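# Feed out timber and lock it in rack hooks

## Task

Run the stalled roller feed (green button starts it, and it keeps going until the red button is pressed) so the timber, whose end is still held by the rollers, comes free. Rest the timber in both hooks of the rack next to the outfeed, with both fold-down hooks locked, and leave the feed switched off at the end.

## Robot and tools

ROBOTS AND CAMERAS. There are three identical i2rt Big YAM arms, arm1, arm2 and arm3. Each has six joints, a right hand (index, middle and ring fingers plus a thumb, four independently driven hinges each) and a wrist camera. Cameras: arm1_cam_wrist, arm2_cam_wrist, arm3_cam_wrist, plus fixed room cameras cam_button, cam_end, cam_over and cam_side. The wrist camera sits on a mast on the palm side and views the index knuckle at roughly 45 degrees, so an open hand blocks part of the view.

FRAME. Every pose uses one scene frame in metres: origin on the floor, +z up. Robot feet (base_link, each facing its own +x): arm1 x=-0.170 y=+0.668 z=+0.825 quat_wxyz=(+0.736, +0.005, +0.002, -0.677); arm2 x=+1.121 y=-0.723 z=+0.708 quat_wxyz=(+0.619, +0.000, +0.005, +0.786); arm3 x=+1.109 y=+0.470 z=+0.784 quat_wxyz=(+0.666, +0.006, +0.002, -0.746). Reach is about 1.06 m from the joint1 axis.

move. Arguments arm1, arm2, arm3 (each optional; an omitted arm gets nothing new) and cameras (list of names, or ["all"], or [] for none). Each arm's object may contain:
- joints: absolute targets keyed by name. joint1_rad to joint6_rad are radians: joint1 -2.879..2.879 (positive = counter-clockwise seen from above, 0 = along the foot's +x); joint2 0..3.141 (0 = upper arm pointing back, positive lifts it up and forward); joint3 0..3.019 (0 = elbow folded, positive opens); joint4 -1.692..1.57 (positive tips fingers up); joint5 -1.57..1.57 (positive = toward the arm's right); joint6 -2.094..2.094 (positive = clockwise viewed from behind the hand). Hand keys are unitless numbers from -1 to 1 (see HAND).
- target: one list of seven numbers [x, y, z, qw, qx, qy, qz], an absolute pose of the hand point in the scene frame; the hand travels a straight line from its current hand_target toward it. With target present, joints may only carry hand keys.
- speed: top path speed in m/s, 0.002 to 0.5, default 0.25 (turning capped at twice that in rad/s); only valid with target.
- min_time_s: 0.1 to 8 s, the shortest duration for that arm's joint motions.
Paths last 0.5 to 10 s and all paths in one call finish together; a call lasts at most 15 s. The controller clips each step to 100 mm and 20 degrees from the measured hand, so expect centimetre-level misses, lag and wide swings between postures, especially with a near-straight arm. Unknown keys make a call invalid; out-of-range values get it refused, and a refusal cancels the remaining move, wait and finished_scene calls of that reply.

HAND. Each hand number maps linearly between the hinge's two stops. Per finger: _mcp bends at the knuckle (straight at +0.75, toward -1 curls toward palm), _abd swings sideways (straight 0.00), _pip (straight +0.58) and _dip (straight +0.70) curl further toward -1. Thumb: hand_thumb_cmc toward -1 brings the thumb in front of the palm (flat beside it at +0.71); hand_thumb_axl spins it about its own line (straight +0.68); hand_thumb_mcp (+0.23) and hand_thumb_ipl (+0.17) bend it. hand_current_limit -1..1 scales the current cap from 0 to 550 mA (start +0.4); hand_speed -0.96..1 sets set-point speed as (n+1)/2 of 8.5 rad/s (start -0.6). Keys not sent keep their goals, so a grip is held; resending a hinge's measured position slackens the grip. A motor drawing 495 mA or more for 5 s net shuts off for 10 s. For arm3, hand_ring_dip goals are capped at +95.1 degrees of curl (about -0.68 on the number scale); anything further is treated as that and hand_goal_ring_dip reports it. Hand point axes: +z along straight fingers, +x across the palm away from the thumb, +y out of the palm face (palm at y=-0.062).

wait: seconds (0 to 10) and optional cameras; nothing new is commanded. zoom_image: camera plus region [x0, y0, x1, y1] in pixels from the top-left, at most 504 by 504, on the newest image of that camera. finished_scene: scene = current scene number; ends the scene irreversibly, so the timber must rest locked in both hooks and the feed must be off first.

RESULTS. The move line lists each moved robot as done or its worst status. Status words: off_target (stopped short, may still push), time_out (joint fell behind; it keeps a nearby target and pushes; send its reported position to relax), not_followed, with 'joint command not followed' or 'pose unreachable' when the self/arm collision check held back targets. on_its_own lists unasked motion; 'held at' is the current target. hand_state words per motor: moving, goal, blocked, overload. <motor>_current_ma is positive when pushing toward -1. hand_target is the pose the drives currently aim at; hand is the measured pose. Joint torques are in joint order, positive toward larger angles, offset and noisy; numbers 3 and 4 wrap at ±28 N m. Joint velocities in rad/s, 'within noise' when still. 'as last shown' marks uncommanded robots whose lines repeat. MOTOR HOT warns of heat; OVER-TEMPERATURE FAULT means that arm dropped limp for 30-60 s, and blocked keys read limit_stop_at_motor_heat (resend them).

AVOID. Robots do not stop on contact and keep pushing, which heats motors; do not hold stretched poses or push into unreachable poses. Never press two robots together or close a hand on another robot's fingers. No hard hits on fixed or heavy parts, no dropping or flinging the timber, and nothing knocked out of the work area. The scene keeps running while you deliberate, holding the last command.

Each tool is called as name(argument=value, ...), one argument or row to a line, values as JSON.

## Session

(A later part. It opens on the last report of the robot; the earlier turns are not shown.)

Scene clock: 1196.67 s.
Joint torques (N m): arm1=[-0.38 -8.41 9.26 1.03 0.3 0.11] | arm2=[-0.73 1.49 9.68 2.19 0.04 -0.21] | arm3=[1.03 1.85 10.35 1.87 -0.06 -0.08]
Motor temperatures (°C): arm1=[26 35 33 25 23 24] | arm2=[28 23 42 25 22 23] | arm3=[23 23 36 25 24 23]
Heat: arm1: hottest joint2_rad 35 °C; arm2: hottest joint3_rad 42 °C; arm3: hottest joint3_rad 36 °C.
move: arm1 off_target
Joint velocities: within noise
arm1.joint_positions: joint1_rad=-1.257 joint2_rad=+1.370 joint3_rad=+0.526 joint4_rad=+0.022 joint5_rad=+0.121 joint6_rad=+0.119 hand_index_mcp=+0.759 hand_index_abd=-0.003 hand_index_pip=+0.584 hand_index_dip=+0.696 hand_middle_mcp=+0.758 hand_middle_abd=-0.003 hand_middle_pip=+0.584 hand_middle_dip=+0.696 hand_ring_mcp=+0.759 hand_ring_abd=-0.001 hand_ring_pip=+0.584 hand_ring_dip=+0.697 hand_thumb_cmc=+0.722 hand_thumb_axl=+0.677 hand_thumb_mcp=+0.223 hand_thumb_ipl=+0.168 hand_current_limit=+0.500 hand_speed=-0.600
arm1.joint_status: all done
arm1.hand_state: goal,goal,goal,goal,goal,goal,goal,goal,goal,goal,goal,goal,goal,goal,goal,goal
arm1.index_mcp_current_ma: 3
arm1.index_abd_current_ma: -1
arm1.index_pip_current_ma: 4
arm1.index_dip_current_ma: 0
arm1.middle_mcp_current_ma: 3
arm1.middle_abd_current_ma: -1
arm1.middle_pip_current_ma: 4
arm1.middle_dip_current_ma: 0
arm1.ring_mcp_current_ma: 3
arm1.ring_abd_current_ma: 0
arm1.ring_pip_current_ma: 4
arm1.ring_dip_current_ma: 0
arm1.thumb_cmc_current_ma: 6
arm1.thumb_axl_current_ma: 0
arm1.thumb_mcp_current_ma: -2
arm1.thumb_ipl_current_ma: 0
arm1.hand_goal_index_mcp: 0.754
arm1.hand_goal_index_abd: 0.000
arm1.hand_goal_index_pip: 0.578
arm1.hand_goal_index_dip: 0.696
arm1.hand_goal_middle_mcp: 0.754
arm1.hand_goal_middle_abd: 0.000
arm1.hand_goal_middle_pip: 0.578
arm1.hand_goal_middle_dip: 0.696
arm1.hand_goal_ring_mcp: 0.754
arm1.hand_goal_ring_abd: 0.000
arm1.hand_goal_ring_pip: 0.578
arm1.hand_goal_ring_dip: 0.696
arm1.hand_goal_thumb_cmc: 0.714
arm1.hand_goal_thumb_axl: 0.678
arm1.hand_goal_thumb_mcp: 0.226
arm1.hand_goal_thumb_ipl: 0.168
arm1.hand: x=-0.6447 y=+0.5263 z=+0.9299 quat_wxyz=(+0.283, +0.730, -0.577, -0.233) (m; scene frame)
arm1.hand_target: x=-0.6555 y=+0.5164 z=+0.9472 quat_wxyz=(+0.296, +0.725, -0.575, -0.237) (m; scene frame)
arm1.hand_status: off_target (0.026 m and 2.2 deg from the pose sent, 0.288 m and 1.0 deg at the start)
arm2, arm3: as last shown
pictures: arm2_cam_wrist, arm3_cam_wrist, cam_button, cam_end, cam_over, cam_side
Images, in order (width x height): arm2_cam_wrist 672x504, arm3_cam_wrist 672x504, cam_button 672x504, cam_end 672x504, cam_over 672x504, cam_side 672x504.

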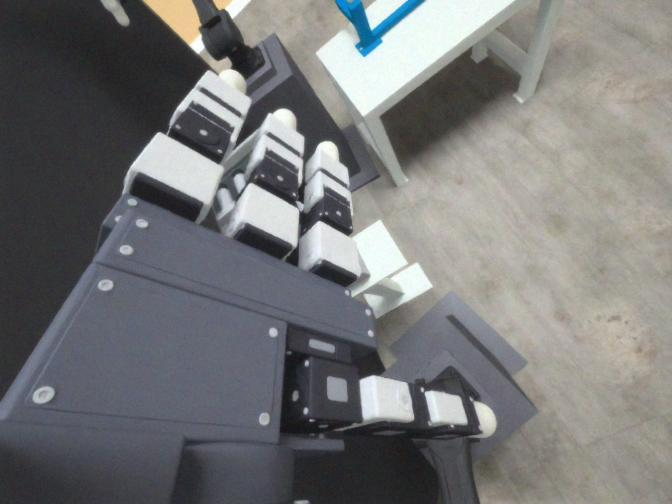

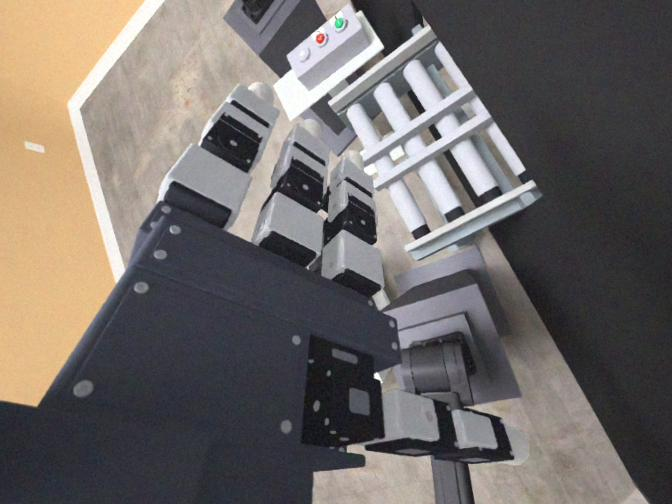

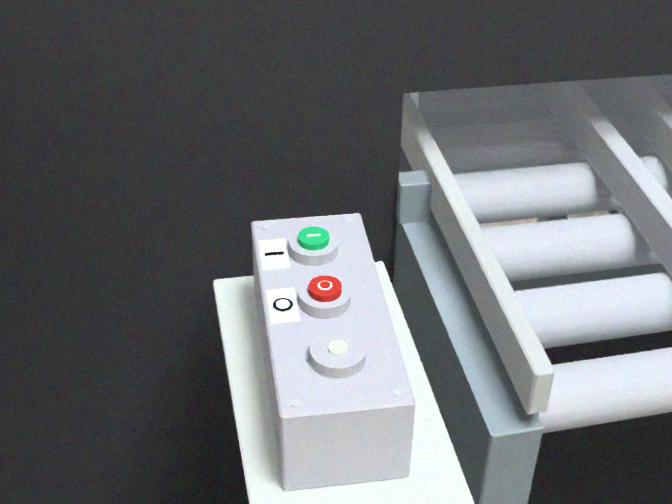

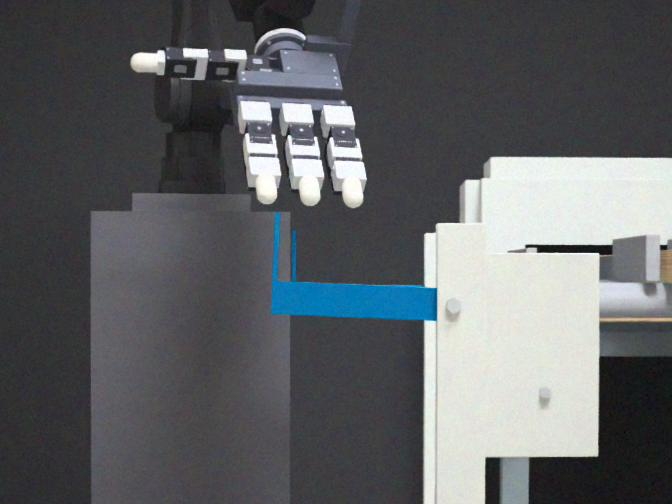

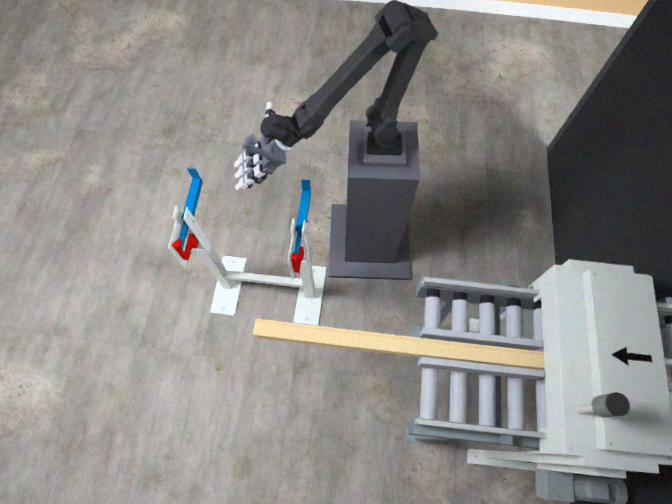

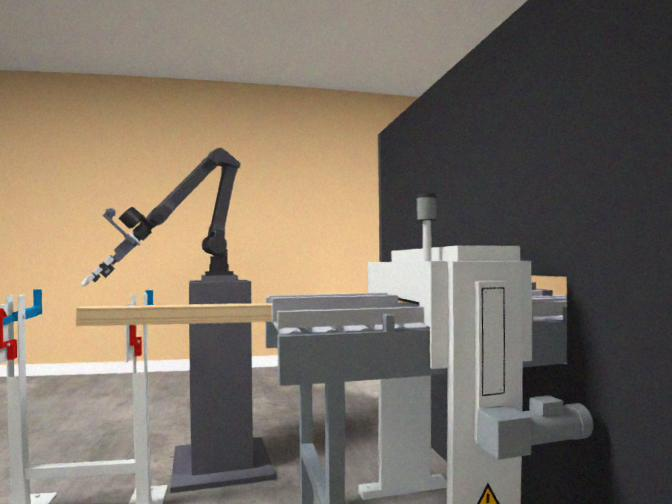

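move(
  arm1={"target": [-0.30, 0.25, 1.02, 0.7071, 0.7071, 0, 0], "speed": 0.3},
  arm2={"target": [1.0, -0.43, 1.08, 0, 0, 1, 0], "speed": 0.25},
  cameras=["arm1_cam_wrist", "arm2_cam_wrist", "cam_over", "cam_side", "cam_button"],
)

Scene clock: 1260.80 s.
Joint torques (N m): arm1=[-1.03 -5.36 4.56 3.22 -0.2 -0.15] | arm2=[-0.09 -2.43 8.96 0.36 0.07 -0.35] | arm3=[0.91 1.96 10.32 1.85 -0.04 -0.07]
Motor temperatures (°C): arm1=[25 31 37 25 23 23] | arm2=[28 23 42 25 22 23] | arm3=[23 23 36 25 24 23]
Heat: arm1: hottest joint3_rad 37 °C; arm2: hottest joint3_rad 42 °C; arm3: hottest joint3_rad 36 °C.
move: arm1 off_target; arm2 off_target
Joint velocities: within noise
arm1.joint_positions: joint1_rad=-0.517 joint2_rad=+1.686 joint3_rad=+0.243 joint4_rad=+1.409 joint5_rad=-0.425 joint6_rad=+0.001 hand_index_mcp=+0.762 hand_index_abd=-0.003 hand_index_pip=+0.584 hand_index_dip=+0.696 hand_middle_mcp=+0.761 hand_middle_abd=-0.002 hand_middle_pip=+0.584 hand_middle_dip=+0.696 hand_ring_mcp=+0.762 hand_ring_abd=-0.001 hand_ring_pip=+0.584 hand_ring_dip=+0.697 hand_thumb_cmc=+0.722 hand_thumb_axl=+0.677 hand_thumb_mcp=+0.224 hand_thumb_ipl=+0.168 hand_current_limit=+0.500 hand_speed=-0.600
arm1.joint_status: not commanded
arm1.hand_state: goal,goal,goal,goal,goal,goal,goal,goal,goal,goal,goal,goal,goal,goal,goal,goal
arm1.index_mcp_current_ma: 7
arm1.index_abd_current_ma: -1
arm1.index_pip_current_ma: 4
arm1.index_dip_current_ma: 0
arm1.middle_mcp_current_ma: 5
arm1.middle_abd_current_ma: -1
arm1.middle_pip_current_ma: 4
arm1.middle_dip_current_ma: 0
arm1.ring_mcp_current_ma: 7
arm1.ring_abd_current_ma: 0
arm1.ring_pip_current_ma: 4
arm1.ring_dip_current_ma: 0
arm1.thumb_cmc_current_ma: 6
arm1.thumb_axl_current_ma: 0
arm1.thumb_mcp_current_ma: -1
arm1.thumb_ipl_current_ma: 0
arm1.hand_goal_index_mcp: 0.754
arm1.hand_goal_index_abd: 0.000
arm1.hand_goal_index_pip: 0.578
arm1.hand_goal_index_dip: 0.696
arm1.hand_goal_middle_mcp: 0.754
arm1.hand_goal_middle_abd: 0.000
arm1.hand_goal_middle_pip: 0.578
arm1.hand_goal_middle_dip: 0.696
arm1.hand_goal_ring_mcp: 0.754
arm1.hand_goal_ring_abd: 0.000
arm1.hand_goal_ring_pip: 0.578
arm1.hand_goal_ring_dip: 0.696
arm1.hand_goal_thumb_cmc: 0.714
arm1.hand_goal_thumb_axl: 0.678
arm1.hand_goal_thumb_mcp: 0.226
arm1.hand_goal_thumb_ipl: 0.168
arm1.hand: x=-0.3046 y=+0.2582 z=+1.0177 quat_wxyz=(+0.693, +0.721, -0.010, +0.003) (m; scene frame)
arm1.hand_target: x=-0.3008 y=+0.2515 z=+1.0222 quat_wxyz=(+0.702, +0.712, +0.004, -0.001) (m; scene frame)
arm1.hand_status: off_target (0.010 m and 2.6 deg from the pose sent, 0.451 m and 88.5 deg at the start)
arm2.joint_positions: joint1_rad=+0.402 joint2_rad=+0.895 joint3_rad=+1.241 joint4_rad=-1.677 joint5_rad=+0.056 joint6_rad=+0.682 hand_index_mcp=+0.755 hand_index_abd=+0.001 hand_index_pip=+0.577 hand_index_dip=+0.696 hand_middle_mcp=+0.755 hand_middle_abd=+0.001 hand_middle_pip=+0.577 hand_middle_dip=+0.696 hand_ring_mcp=+0.755 hand_ring_abd=+0.001 hand_ring_pip=+0.577 hand_ring_dip=+0.696 hand_thumb_cmc=+0.715 hand_thumb_axl=+0.677 hand_thumb_mcp=+0.224 hand_thumb_ipl=+0.168 hand_current_limit=+0.400 hand_speed=-0.600
arm2.joint_status: not commanded
arm2.hand_state: goal,goal,goal,goal,goal,goal,goal,goal,goal,goal,goal,goal,goal,goal,goal,goal
arm2.index_mcp_current_ma: 2
arm2.index_abd_current_ma: 1
arm2.index_pip_current_ma: 1
arm2.index_dip_current_ma: 0
arm2.middle_mcp_current_ma: 2
arm2.middle_abd_current_ma: 1
arm2.middle_pip_current_ma: 1
arm2.middle_dip_current_ma: 0
arm2.ring_mcp_current_ma: 2
arm2.ring_abd_current_ma: 1
arm2.ring_pip_current_ma: 1
arm2.ring_dip_current_ma: 0
arm2.thumb_cmc_current_ma: 2
arm2.thumb_axl_current_ma: -1
arm2.thumb_mcp_current_ma: -5
arm2.thumb_ipl_current_ma: -1
arm2.hand_goal_index_mcp: 0.754
arm2.hand_goal_index_abd: 0.000
arm2.hand_goal_index_pip: 0.576
arm2.hand_goal_index_dip: 0.696
arm2.hand_goal_middle_mcp: 0.754
arm2.hand_goal_middle_abd: 0.000
arm2.hand_goal_middle_pip: 0.576
arm2.hand_goal_middle_dip: 0.696
arm2.hand_goal_ring_mcp: 0.754
arm2.hand_goal_ring_abd: 0.000
arm2.hand_goal_ring_pip: 0.576
arm2.hand_goal_ring_dip: 0.696
arm2.hand_goal_thumb_cmc: 0.714
arm2.hand_goal_thumb_axl: 0.678
arm2.hand_goal_thumb_mcp: 0.226
arm2.hand_goal_thumb_ipl: 0.168
arm2.hand: x=+1.0069 y=-0.4269 z=+1.0806 quat_wxyz=(-0.054, +0.025, +0.992, +0.108) (m; scene frame)
arm2.hand_target: x=+1.0030 y=-0.4287 z=+1.0767 quat_wxyz=(-0.049, +0.012, +0.994, +0.098) (m; scene frame)
arm2.hand_status: off_target (0.008 m and 14.1 deg from the pose sent, 0.348 m and 99.7 deg at the start; a joint's target at an end of its range on 70 of 133 steps)
arm3: as last shown
pictures: arm1_cam_wrist, arm2_cam_wrist, cam_button, cam_over, cam_side
Images, in order (width x height): arm1_cam_wrist 672x504, arm2_cam_wrist 672x504, cam_button 672x504, cam_over 672x504, cam_side 672x504.

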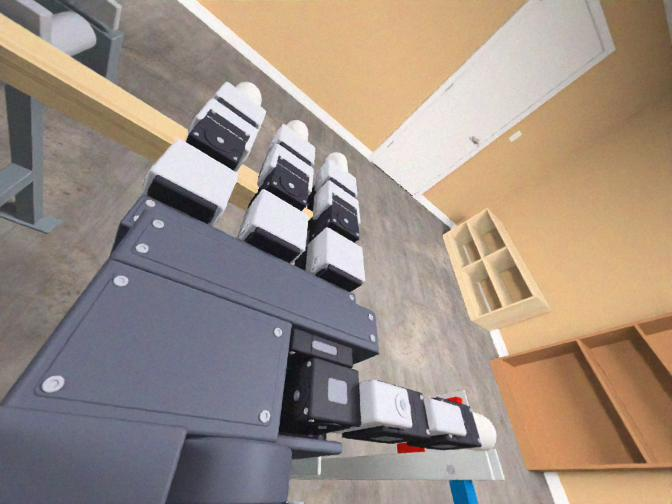

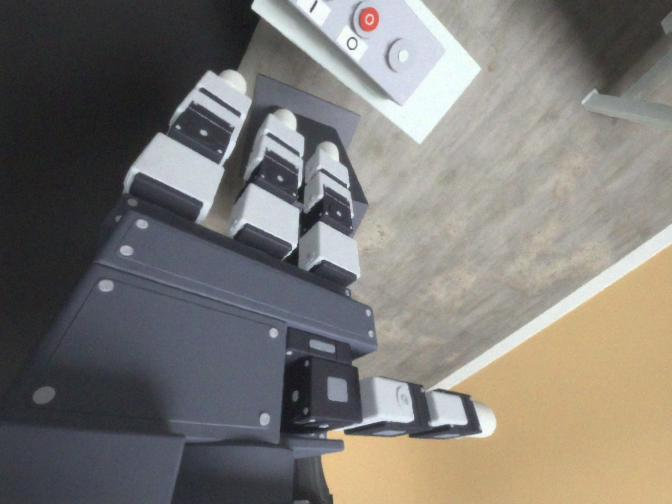

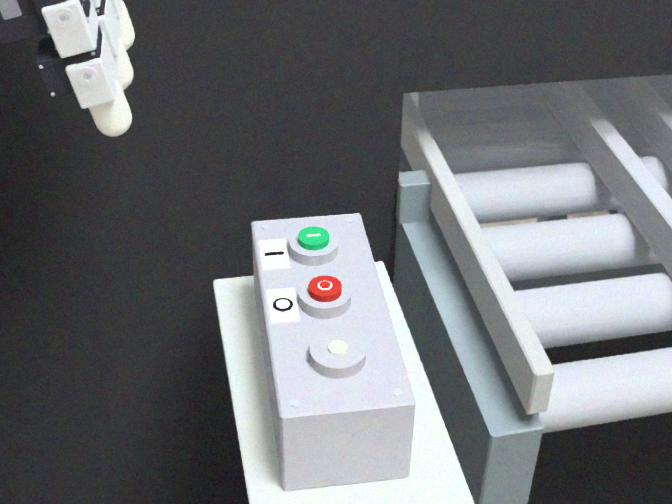

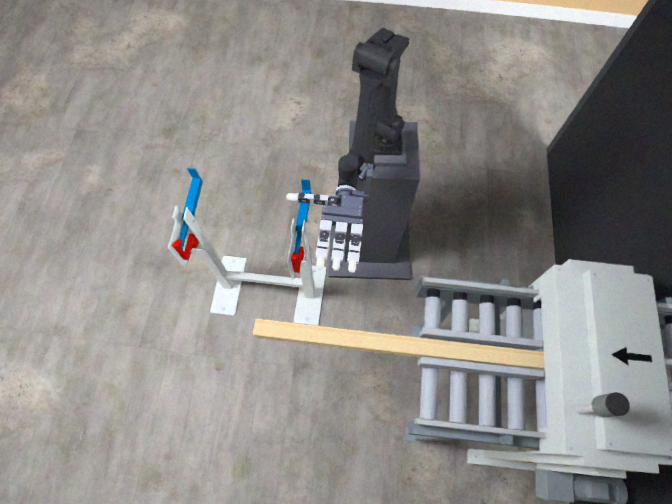

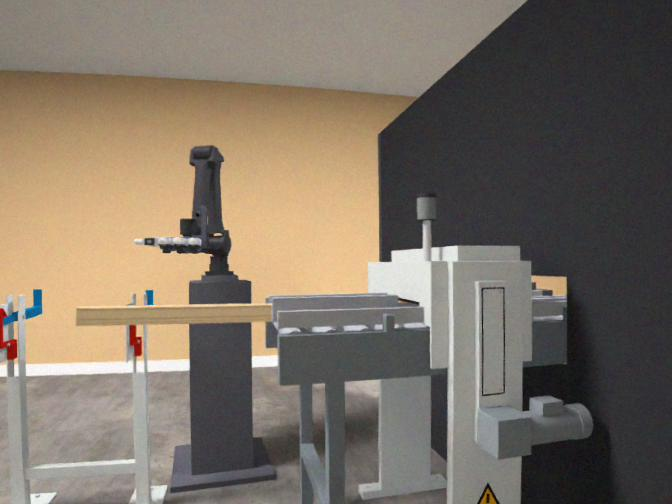

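move(
  arm2={"target": [1.006, -0.36, 1.02, 0, 0.7071, 0.7071, 0], "speed": 0.25, "joints": {"hand_middle_mcp": -0.48, "hand_middle_pip": -0.7, "hand_ring_mcp": -0.48, "hand_ring_pip": -0.7}},
  arm1={"target": [-0.14, 0.22, 0.80, 0.7071, 0.7071, 0, 0], "speed": 0.25},
  cameras=["arm1_cam_wrist", "arm2_cam_wrist", "cam_over", "cam_side", "cam_button"],
)

Scene clock: 1289.87 s.
Joint torques (N m): arm1=[-0.09 -9.29 0.06 3.18 0.38 0.08] | arm2=[-1.14 -10.58 12.45 0.01 -0.01 0.1] | arm3=[1.08 1.85 10.3 1.91 -0.05 -0.07]
Motor temperatures (°C): arm1=[25 30 35 25 22 23] | arm2=[28 23 43 25 22 23] | arm3=[22 23 36 25 24 23]
Heat: arm1: hottest joint3_rad 35 °C; arm2: hottest joint3_rad 43 °C; arm3: hottest joint3_rad 36 °C.
move: arm1 off_target; arm2 off_target
Joint velocities: within noise
arm1.joint_positions: joint1_rad=+0.188 joint2_rad=+2.341 joint3_rad=+0.427 joint4_rad=+1.520 joint5_rad=+0.391 joint6_rad=+0.156 hand_index_mcp=+0.762 hand_index_abd=-0.003 hand_index_pip=+0.584 hand_index_dip=+0.696 hand_middle_mcp=+0.761 hand_middle_abd=-0.002 hand_middle_pip=+0.584 hand_middle_dip=+0.696 hand_ring_mcp=+0.762 hand_ring_abd=-0.001 hand_ring_pip=+0.584 hand_ring_dip=+0.697 hand_thumb_cmc=+0.722 hand_thumb_axl=+0.677 hand_thumb_mcp=+0.224 hand_thumb_ipl=+0.168 hand_current_limit=+0.500 hand_speed=-0.600
arm1.joint_status: not commanded
arm1.hand_state: goal,goal,goal,goal,goal,goal,goal,goal,goal,goal,goal,goal,goal,goal,goal,goal
arm1.index_mcp_current_ma: 7
arm1.index_abd_current_ma: -1
arm1.index_pip_current_ma: 4
arm1.index_dip_current_ma: 0
arm1.middle_mcp_current_ma: 5
arm1.middle_abd_current_ma: -1
arm1.middle_pip_current_ma: 4
arm1.middle_dip_current_ma: 0
arm1.ring_mcp_current_ma: 7
arm1.ring_abd_current_ma: 0
arm1.ring_pip_current_ma: 4
arm1.ring_dip_current_ma: 0
arm1.thumb_cmc_current_ma: 6
arm1.thumb_axl_current_ma: 0
arm1.thumb_mcp_current_ma: -1
arm1.thumb_ipl_current_ma: 0
arm1.hand_goal_index_mcp: 0.754
arm1.hand_goal_index_abd: 0.000
arm1.hand_goal_index_pip: 0.578
arm1.hand_goal_index_dip: 0.696
arm1.hand_goal_middle_mcp: 0.754
arm1.hand_goal_middle_abd: 0.000
arm1.hand_goal_middle_pip: 0.578
arm1.hand_goal_middle_dip: 0.696
arm1.hand_goal_ring_mcp: 0.754
arm1.hand_goal_ring_abd: 0.000
arm1.hand_goal_ring_pip: 0.578
arm1.hand_goal_ring_dip: 0.696
arm1.hand_goal_thumb_cmc: 0.714
arm1.hand_goal_thumb_axl: 0.678
arm1.hand_goal_thumb_mcp: 0.226
arm1.hand_goal_thumb_ipl: 0.168
arm1.hand: x=-0.1480 y=+0.2165 z=+0.8061 quat_wxyz=(+0.563, +0.823, -0.061, -0.041) (m; scene frame)
arm1.hand_target: x=-0.1445 y=+0.2186 z=+0.8020 quat_wxyz=(+0.567, +0.821, -0.065, -0.034) (m; scene frame)
arm1.hand_status: off_target (0.011 m and 22.9 deg from the pose sent, 0.276 m and 2.6 deg at the start; pose on its path clipped on 67 of 142 steps; a joint's target at an end of its range on 132 of 142 steps)
arm2.joint_positions: joint1_rad=+0.260 joint2_rad=+1.453 joint3_rad=+1.548 joint4_rad=-1.677 joint5_rad=+0.013 joint6_rad=+2.036 hand_index_mcp=+0.755 hand_index_abd=+0.001 hand_index_pip=+0.577 hand_index_dip=+0.696 hand_middle_mcp=-0.460 hand_middle_abd=+0.001 hand_middle_pip=-0.697 hand_middle_dip=+0.696 hand_ring_mcp=-0.464 hand_ring_abd=+0.001 hand_ring_pip=-0.697 hand_ring_dip=+0.696 hand_thumb_cmc=+0.715 hand_thumb_axl=+0.677 hand_thumb_mcp=+0.224 hand_thumb_ipl=+0.168 hand_current_limit=+0.400 hand_speed=-0.600
arm2.joint_status: all done
arm2.hand_state: goal,goal,goal,goal,goal,goal,goal,goal,goal,goal,goal,goal,goal,goal,goal,goal
arm2.index_mcp_current_ma: 2
arm2.index_abd_current_ma: 1
arm2.index_pip_current_ma: 1
arm2.index_dip_current_ma: 0
arm2.middle_mcp_current_ma: 62
arm2.middle_abd_current_ma: 1
arm2.middle_pip_current_ma: 6
arm2.middle_dip_current_ma: 0
arm2.ring_mcp_current_ma: 47
arm2.ring_abd_current_ma: 1
arm2.ring_pip_current_ma: 7
arm2.ring_dip_current_ma: 0
arm2.thumb_cmc_current_ma: 2
arm2.thumb_axl_current_ma: -1
arm2.thumb_mcp_current_ma: -6
arm2.thumb_ipl_current_ma: -1
arm2.hand_goal_index_mcp: 0.754
arm2.hand_goal_index_abd: 0.000
arm2.hand_goal_index_pip: 0.576
arm2.hand_goal_index_dip: 0.696
arm2.hand_goal_middle_mcp: -0.480
arm2.hand_goal_middle_abd: 0.000
arm2.hand_goal_middle_pip: -0.700
arm2.hand_goal_middle_dip: 0.696
arm2.hand_goal_ring_mcp: -0.480
arm2.hand_goal_ring_abd: 0.000
arm2.hand_goal_ring_pip: -0.700
arm2.hand_goal_ring_dip: 0.696
arm2.hand_goal_thumb_cmc: 0.714
arm2.hand_goal_thumb_axl: 0.678
arm2.hand_goal_thumb_mcp: 0.226
arm2.hand_goal_thumb_ipl: 0.168
arm2.hand: x=+1.0103 y=-0.3683 z=+1.0108 quat_wxyz=(+0.008, +0.696, +0.718, +0.000) (m; scene frame)
arm2.hand_target: x=+1.0069 y=-0.3605 z=+1.0212 quat_wxyz=(-0.003, +0.705, +0.710, +0.000) (m; scene frame)
arm2.hand_status: off_target (0.013 m and 2.0 deg from the pose sent, 0.090 m and 88.0 deg at the start; a joint's target at an end of its range on 46 of 142 steps)
arm3: as last shown
pictures: arm1_cam_wrist, arm2_cam_wrist, cam_button, cam_over, cam_side
Images, in order (width x height): arm1_cam_wrist 672x504, arm2_cam_wrist 672x504, cam_button 672x504, cam_over 672x504, cam_side 672x504.

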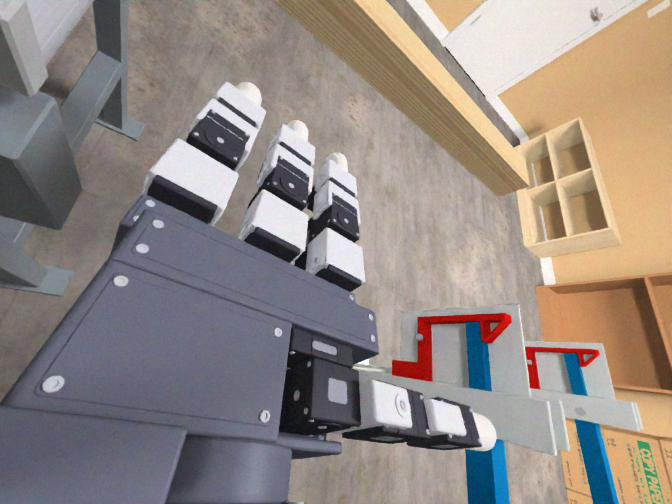

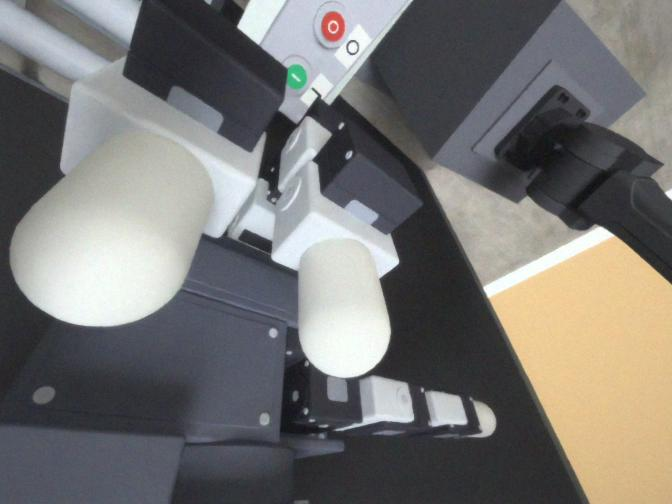

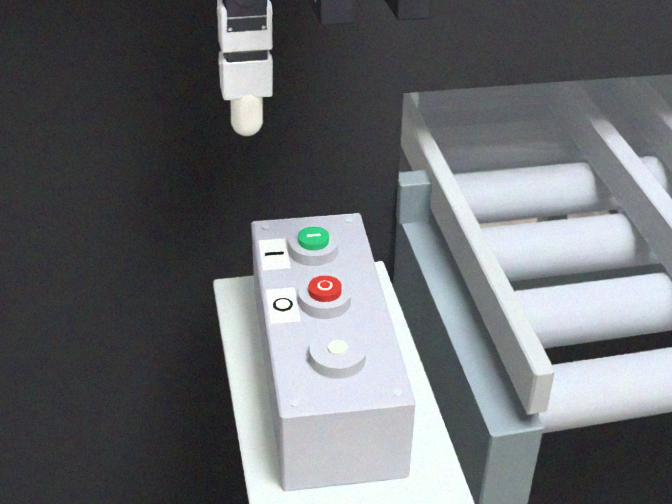

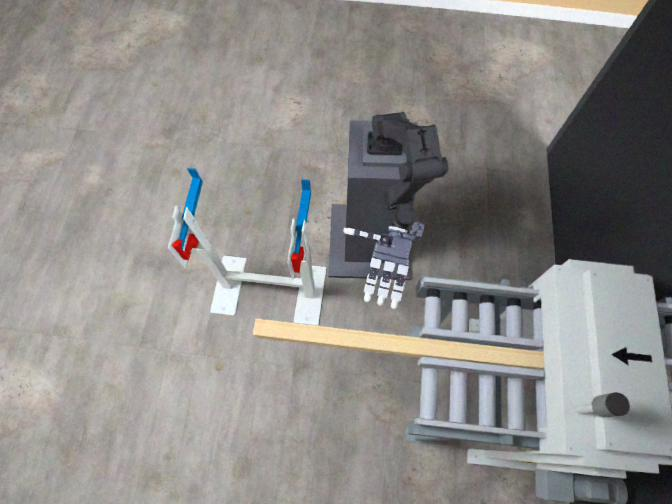

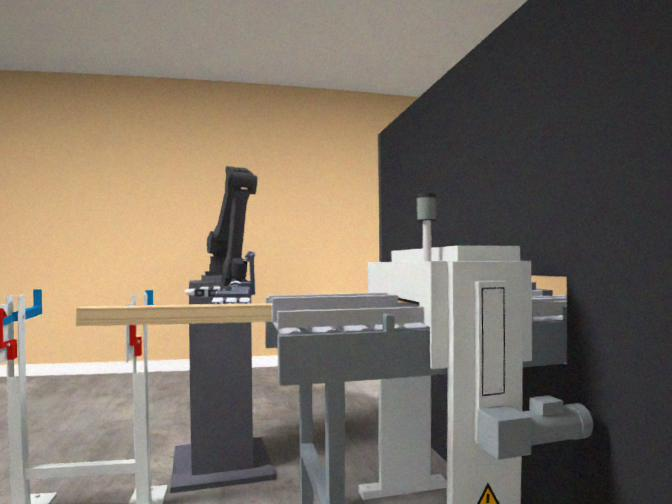

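move(
  arm2={"target": [1.004, -0.327, 0.925, 0, 0.7071, 0.7071, 0], "speed": 0.15},
  cameras=["arm2_cam_wrist", "cam_button"],
)

zoom_image(
  camera="cam_button",
  region=[200, 120, 460, 400],
)

Scene clock: 1305.17 s.
Joint torques (N m): arm1=[-0.03 -8.94 0.1 3.1 0.38 0.13] | arm2=[-0.97 -12.45 8.5 0.72 -0.07 -0.15] | arm3=[0.91 1.9 10.32 1.88 -0.06 -0.06]
Motor temperatures (°C): arm1=[25 30 33 25 23 23] | arm2=[28 24 46 25 22 23] | arm3=[22 23 36 25 24 23]
Heat: arm1: hottest joint3_rad 33 °C; arm2: hottest joint3_rad 46 °C; arm3: hottest joint3_rad 36 °C.
move: arm2 done
Joint velocities: within noise
arm1, arm3: as last shown
arm1.joint_positions: joint1_rad=+0.190 joint2_rad=+2.341 joint3_rad=+0.427 joint4_rad=+1.520 joint5_rad=+0.391 joint6_rad=+0.158 hand_index_mcp=+0.762 hand_index_abd=-0.003 hand_index_pip=+0.584 hand_index_dip=+0.696 hand_middle_mcp=+0.761 hand_middle_abd=-0.002 hand_middle_pip=+0.584 hand_middle_dip=+0.696 hand_ring_mcp=+0.762 hand_ring_abd=-0.001 hand_ring_pip=+0.584 hand_ring_dip=+0.697 hand_thumb_cmc=+0.722 hand_thumb_axl=+0.677 hand_thumb_mcp=+0.224 hand_thumb_ipl=+0.168 hand_current_limit=+0.500 hand_speed=-0.600
arm1.hand: x=-0.1475 y=+0.2166 z=+0.8060 quat_wxyz=(+0.563, +0.823, -0.061, -0.040) (m; scene frame)
arm1.hand_target: x=-0.1440 y=+0.2186 z=+0.8020 quat_wxyz=(+0.567, +0.821, -0.064, -0.033) (m; scene frame)
arm2.joint_positions: joint1_rad=+0.229 joint2_rad=+1.538 joint3_rad=+1.433 joint4_rad=-1.462 joint5_rad=+0.013 joint6_rad=+2.041 hand_index_mcp=+0.755 hand_index_abd=+0.001 hand_index_pip=+0.577 hand_index_dip=+0.696 hand_middle_mcp=-0.461 hand_middle_abd=+0.001 hand_middle_pip=-0.697 hand_middle_dip=+0.696 hand_ring_mcp=-0.465 hand_ring_abd=+0.001 hand_ring_pip=-0.697 hand_ring_dip=+0.696 hand_thumb_cmc=+0.715 hand_thumb_axl=+0.677 hand_thumb_mcp=+0.224 hand_thumb_ipl=+0.168 hand_current_limit=+0.400 hand_speed=-0.600
arm2.joint_status: not commanded
arm2.hand_state: goal,goal,goal,goal,goal,goal,goal,goal,goal,goal,goal,goal,goal,goal,goal,goal
arm2.index_mcp_current_ma: 2
arm2.index_abd_current_ma: 1
arm2.index_pip_current_ma: 1
arm2.index_dip_current_ma: 0
arm2.middle_mcp_current_ma: 60
arm2.middle_abd_current_ma: 1
arm2.middle_pip_current_ma: 6
arm2.middle_dip_current_ma: 0
arm2.ring_mcp_current_ma: 44
arm2.ring_abd_current_ma: 1
arm2.ring_pip_current_ma: 7
arm2.ring_dip_current_ma: 0
arm2.thumb_cmc_current_ma: 2
arm2.thumb_axl_current_ma: -1
arm2.thumb_mcp_current_ma: -6
arm2.thumb_ipl_current_ma: -1
arm2.hand_goal_index_mcp: 0.754
arm2.hand_goal_index_abd: 0.000
arm2.hand_goal_index_pip: 0.576
arm2.hand_goal_index_dip: 0.696
arm2.hand_goal_middle_mcp: -0.480
arm2.hand_goal_middle_abd: 0.000
arm2.hand_goal_middle_pip: -0.700
arm2.hand_goal_middle_dip: 0.696
arm2.hand_goal_ring_mcp: -0.480
arm2.hand_goal_ring_abd: 0.000
arm2.hand_goal_ring_pip: -0.700
arm2.hand_goal_ring_dip: 0.696
arm2.hand_goal_thumb_cmc: 0.714
arm2.hand_goal_thumb_axl: 0.678
arm2.hand_goal_thumb_mcp: 0.226
arm2.hand_goal_thumb_ipl: 0.168
arm2.hand: x=+1.0046 y=-0.3342 z=+0.9303 quat_wxyz=(+0.001, +0.709, +0.706, +0.002) (m; scene frame)
arm2.hand_target: x=+1.0048 y=-0.3287 z=+0.9245 quat_wxyz=(+0.000, +0.709, +0.705, +0.000) (m; scene frame)
arm2.hand_status: done (0.009 m and 0.4 deg from the pose sent, 0.095 m and 2.0 deg at the start)
pictures: arm2_cam_wrist, cam_button
Images, in order (width x height): arm2_cam_wrist 672x504, cam_button 672x504.

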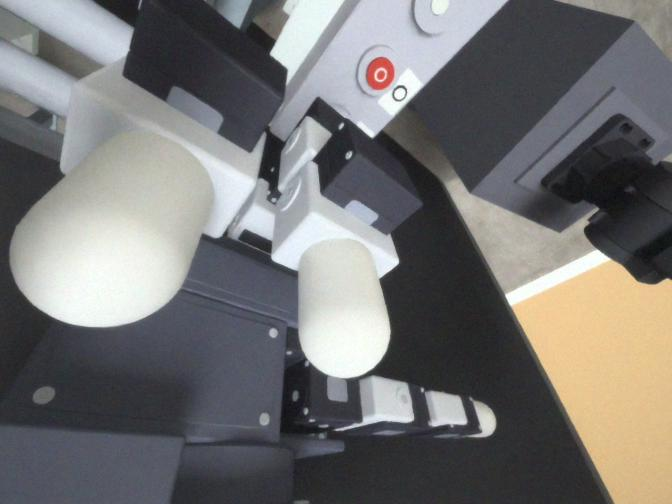

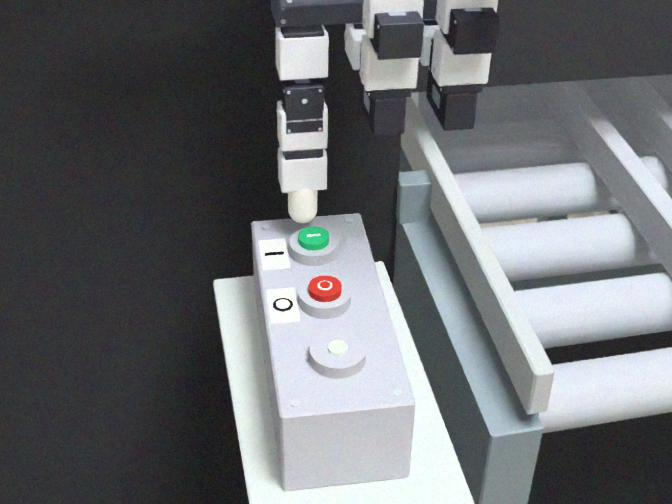

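Scaled by 1.800 from the camera's 672x504 image, which has a finer 960x720 frame.

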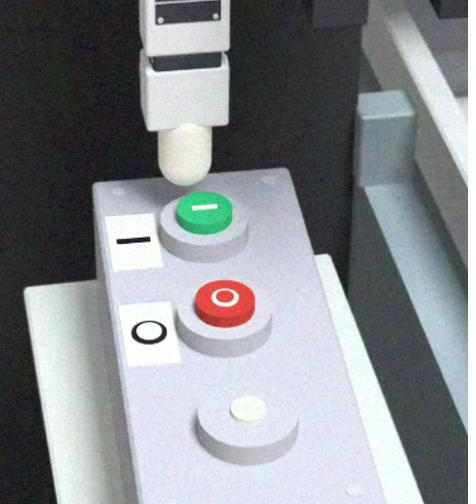

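move(
  arm1={"target": [-0.13, 0.12, 0.68, 0.7071, 0.7071, 0, 0], "speed": 0.2},
  arm2={"target": [1.004, -0.319, 0.930, 0, 0.7071, 0.7071, 0], "speed": 0.1},
  cameras=["arm1_cam_wrist", "cam_over", "cam_side", "cam_button"],
)

Scene clock: 1318.07 s.
Joint torques (N m): arm1=[-1.9 -12.75 0.75 3.25 -0.08 -0.14] | arm2=[-1.03 -11.4 11.43 0.32 0.04 -0.24] | arm3=[1.03 1.9 10.29 1.91 -0.03 -0.07]
Motor temperatures (°C): arm1=[25 30 33 25 23 23] | arm2=[28 24 45 25 22 23] | arm3=[22 23 36 25 24 23]
Heat: arm1: hottest joint3_rad 33 °C; arm2: hottest joint3_rad 45 °C; arm3: hottest joint3_rad 36 °C.
move: arm1 off_target; arm2 off_target
Joint velocities: within noise
arm1.joint_positions: joint1_rad=+0.148 joint2_rad=+2.718 joint3_rad=+0.901 joint4_rad=+1.522 joint5_rad=+0.300 joint6_rad=+0.115 hand_index_mcp=+0.762 hand_index_abd=-0.003 hand_index_pip=+0.584 hand_index_dip=+0.696 hand_middle_mcp=+0.761 hand_middle_abd=-0.002 hand_middle_pip=+0.584 hand_middle_dip=+0.696 hand_ring_mcp=+0.762 hand_ring_abd=-0.001 hand_ring_pip=+0.584 hand_ring_dip=+0.697 hand_thumb_cmc=+0.722 hand_thumb_axl=+0.677 hand_thumb_mcp=+0.224 hand_thumb_ipl=+0.168 hand_current_limit=+0.500 hand_speed=-0.600
arm1.joint_status: not commanded
arm1.hand_state: goal,goal,goal,goal,goal,goal,goal,goal,goal,goal,goal,goal,goal,goal,goal,goal
arm1.index_mcp_current_ma: 7
arm1.index_abd_current_ma: -1
arm1.index_pip_current_ma: 4
arm1.index_dip_current_ma: 0
arm1.middle_mcp_current_ma: 5
arm1.middle_abd_current_ma: -1
arm1.middle_pip_current_ma: 4
arm1.middle_dip_current_ma: 0
arm1.ring_mcp_current_ma: 7
arm1.ring_abd_current_ma: 0
arm1.ring_pip_current_ma: 4
arm1.ring_dip_current_ma: 0
arm1.thumb_cmc_current_ma: 6
arm1.thumb_axl_current_ma: 0
arm1.thumb_mcp_current_ma: -1
arm1.thumb_ipl_current_ma: 0
arm1.hand_goal_index_mcp: 0.754
arm1.hand_goal_index_abd: 0.000
arm1.hand_goal_index_pip: 0.578
arm1.hand_goal_index_dip: 0.696
arm1.hand_goal_middle_mcp: 0.754
arm1.hand_goal_middle_abd: 0.000
arm1.hand_goal_middle_pip: 0.578
arm1.hand_goal_middle_dip: 0.696
arm1.hand_goal_ring_mcp: 0.754
arm1.hand_goal_ring_abd: 0.000
arm1.hand_goal_ring_pip: 0.578
arm1.hand_goal_ring_dip: 0.696
arm1.hand_goal_thumb_cmc: 0.714
arm1.hand_goal_thumb_axl: 0.678
arm1.hand_goal_thumb_mcp: 0.226
arm1.hand_goal_thumb_ipl: 0.168
arm1.hand: x=-0.1250 y=+0.1185 z=+0.6853 quat_wxyz=(+0.597, +0.801, -0.043, -0.016) (m; scene frame)
arm1.hand_target: x=-0.1310 y=+0.1236 z=+0.6776 quat_wxyz=(+0.597, +0.801, -0.041, -0.022) (m; scene frame)
arm1.hand_status: off_target (0.007 m and 17.4 deg from the pose sent, 0.160 m and 22.9 deg at the start; a joint's target at an end of its range on 56 of 56 steps)
arm2.joint_positions: joint1_rad=+0.224 joint2_rad=+1.547 joint3_rad=+1.433 joint4_rad=-1.462 joint5_rad=+0.013 joint6_rad=+2.042 hand_index_mcp=+0.755 hand_index_abd=+0.001 hand_index_pip=+0.577 hand_index_dip=+0.696 hand_middle_mcp=-0.461 hand_middle_abd=+0.001 hand_middle_pip=-0.697 hand_middle_dip=+0.696 hand_ring_mcp=-0.465 hand_ring_abd=+0.001 hand_ring_pip=-0.697 hand_ring_dip=+0.696 hand_thumb_cmc=+0.715 hand_thumb_axl=+0.677 hand_thumb_mcp=+0.224 hand_thumb_ipl=+0.168 hand_current_limit=+0.400 hand_speed=-0.600
arm2.joint_status: not commanded
arm2.hand_state: goal,goal,goal,goal,goal,goal,goal,goal,goal,goal,goal,goal,goal,goal,goal,goal
arm2.index_mcp_current_ma: 2
arm2.index_abd_current_ma: 1
arm2.index_pip_current_ma: 1
arm2.index_dip_current_ma: 0
arm2.middle_mcp_current_ma: 60
arm2.middle_abd_current_ma: 1
arm2.middle_pip_current_ma: 6
arm2.middle_dip_current_ma: 0
arm2.ring_mcp_current_ma: 44
arm2.ring_abd_current_ma: 1
arm2.ring_pip_current_ma: 7
arm2.ring_dip_current_ma: 0
arm2.thumb_cmc_current_ma: 2
arm2.thumb_axl_current_ma: -1
arm2.thumb_mcp_current_ma: -6
arm2.thumb_ipl_current_ma: -1
arm2.hand_goal_index_mcp: 0.754
arm2.hand_goal_index_abd: 0.000
arm2.hand_goal_index_pip: 0.576
arm2.hand_goal_index_dip: 0.696
arm2.hand_goal_middle_mcp: -0.480
arm2.hand_goal_middle_abd: 0.000
arm2.hand_goal_middle_pip: -0.700
arm2.hand_goal_middle_dip: 0.696
arm2.hand_goal_ring_mcp: -0.480
arm2.hand_goal_ring_abd: 0.000
arm2.hand_goal_ring_pip: -0.700
arm2.hand_goal_ring_dip: 0.696
arm2.hand_goal_thumb_cmc: 0.714
arm2.hand_goal_thumb_axl: 0.678
arm2.hand_goal_thumb_mcp: 0.226
arm2.hand_goal_thumb_ipl: 0.168
arm2.hand: x=+1.0059 y=-0.3330 z=+0.9269 quat_wxyz=(+0.005, +0.711, +0.703, +0.001) (m; scene frame)
arm2.hand_target: x=+1.0040 y=-0.3197 z=+0.9297 quat_wxyz=(+0.000, +0.708, +0.706, +0.000) (m; scene frame)
arm2.hand_status: off_target (0.014 m and 0.9 deg from the pose sent, 0.015 m and 0.4 deg at the start)
arm3: as last shown
pictures: arm1_cam_wrist, cam_button, cam_over, cam_side
Images, in order (width x height): arm1_cam_wrist 672x504, cam_button 672x504, cam_over 672x504, cam_side 672x504.

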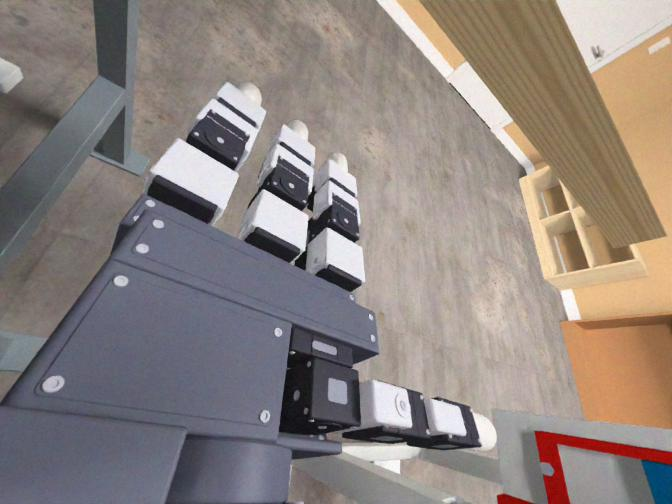

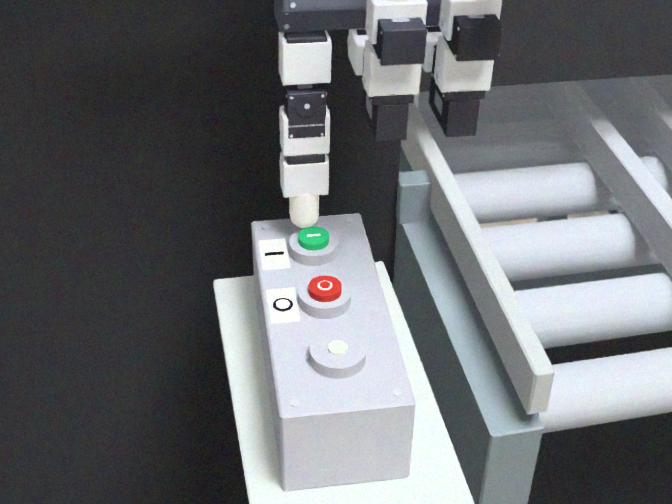

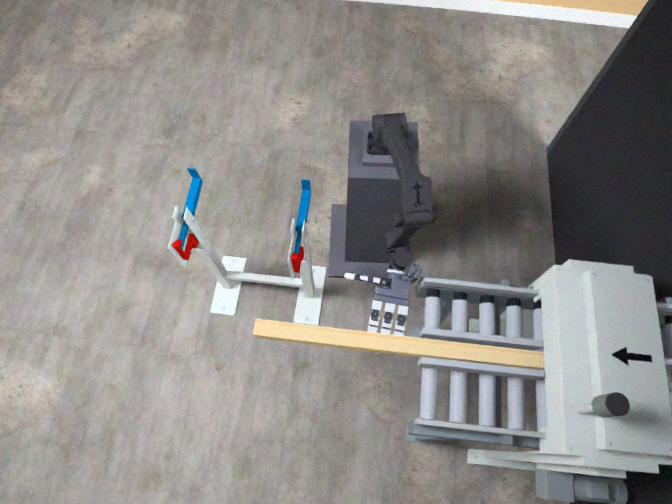

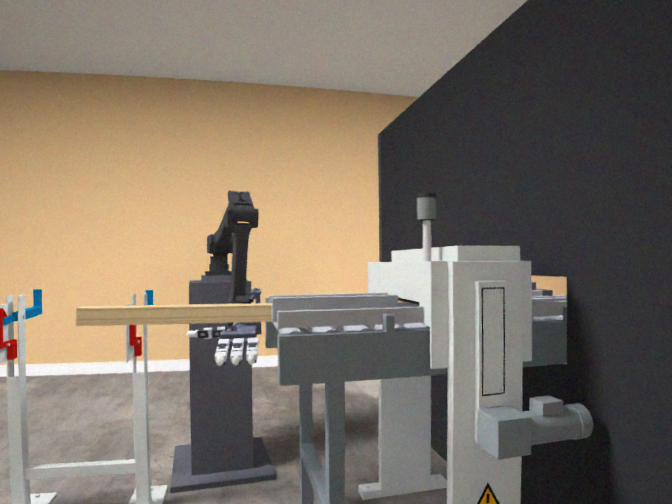

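zoom_image(
  camera="cam_side",
  region=[170, 260, 350, 400],
)

zoom_image(
  camera="cam_over",
  region=[330, 230, 490, 380],
)

zoom_image(
  camera="cam_side",
  region=[340, 240, 580, 420],
)

zoom_image(
  camera="cam_over",
  region=[480, 240, 672, 400],
)

Scaled by 2.800 from the camera's 672x504 image, which has a finer 960x720 frame.

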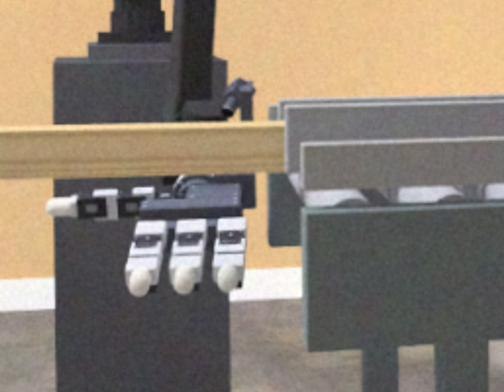

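Scaled by 3.150 from the camera's 672x504 image, which has a finer 960x720 frame.

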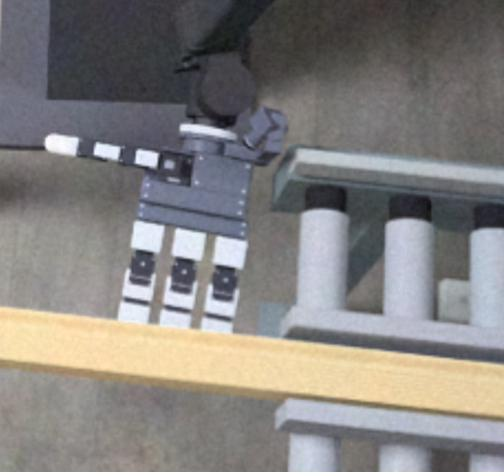

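Scaled by 2.100 from the camera's 672x504 image, which has a finer 960x720 frame.

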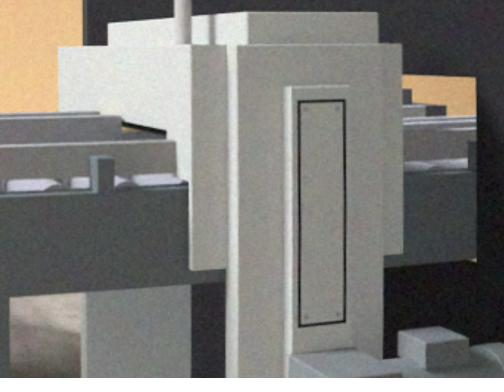

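Scaled by 2.625 from the camera's 672x504 image, which has a finer 960x720 frame.

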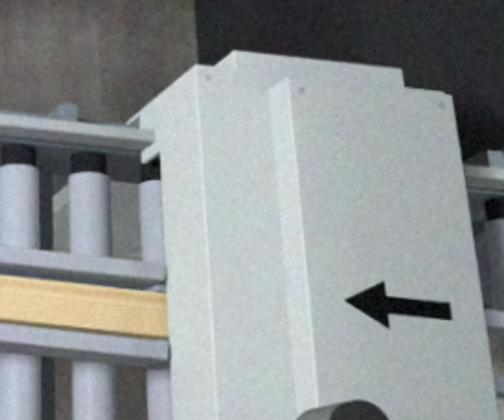

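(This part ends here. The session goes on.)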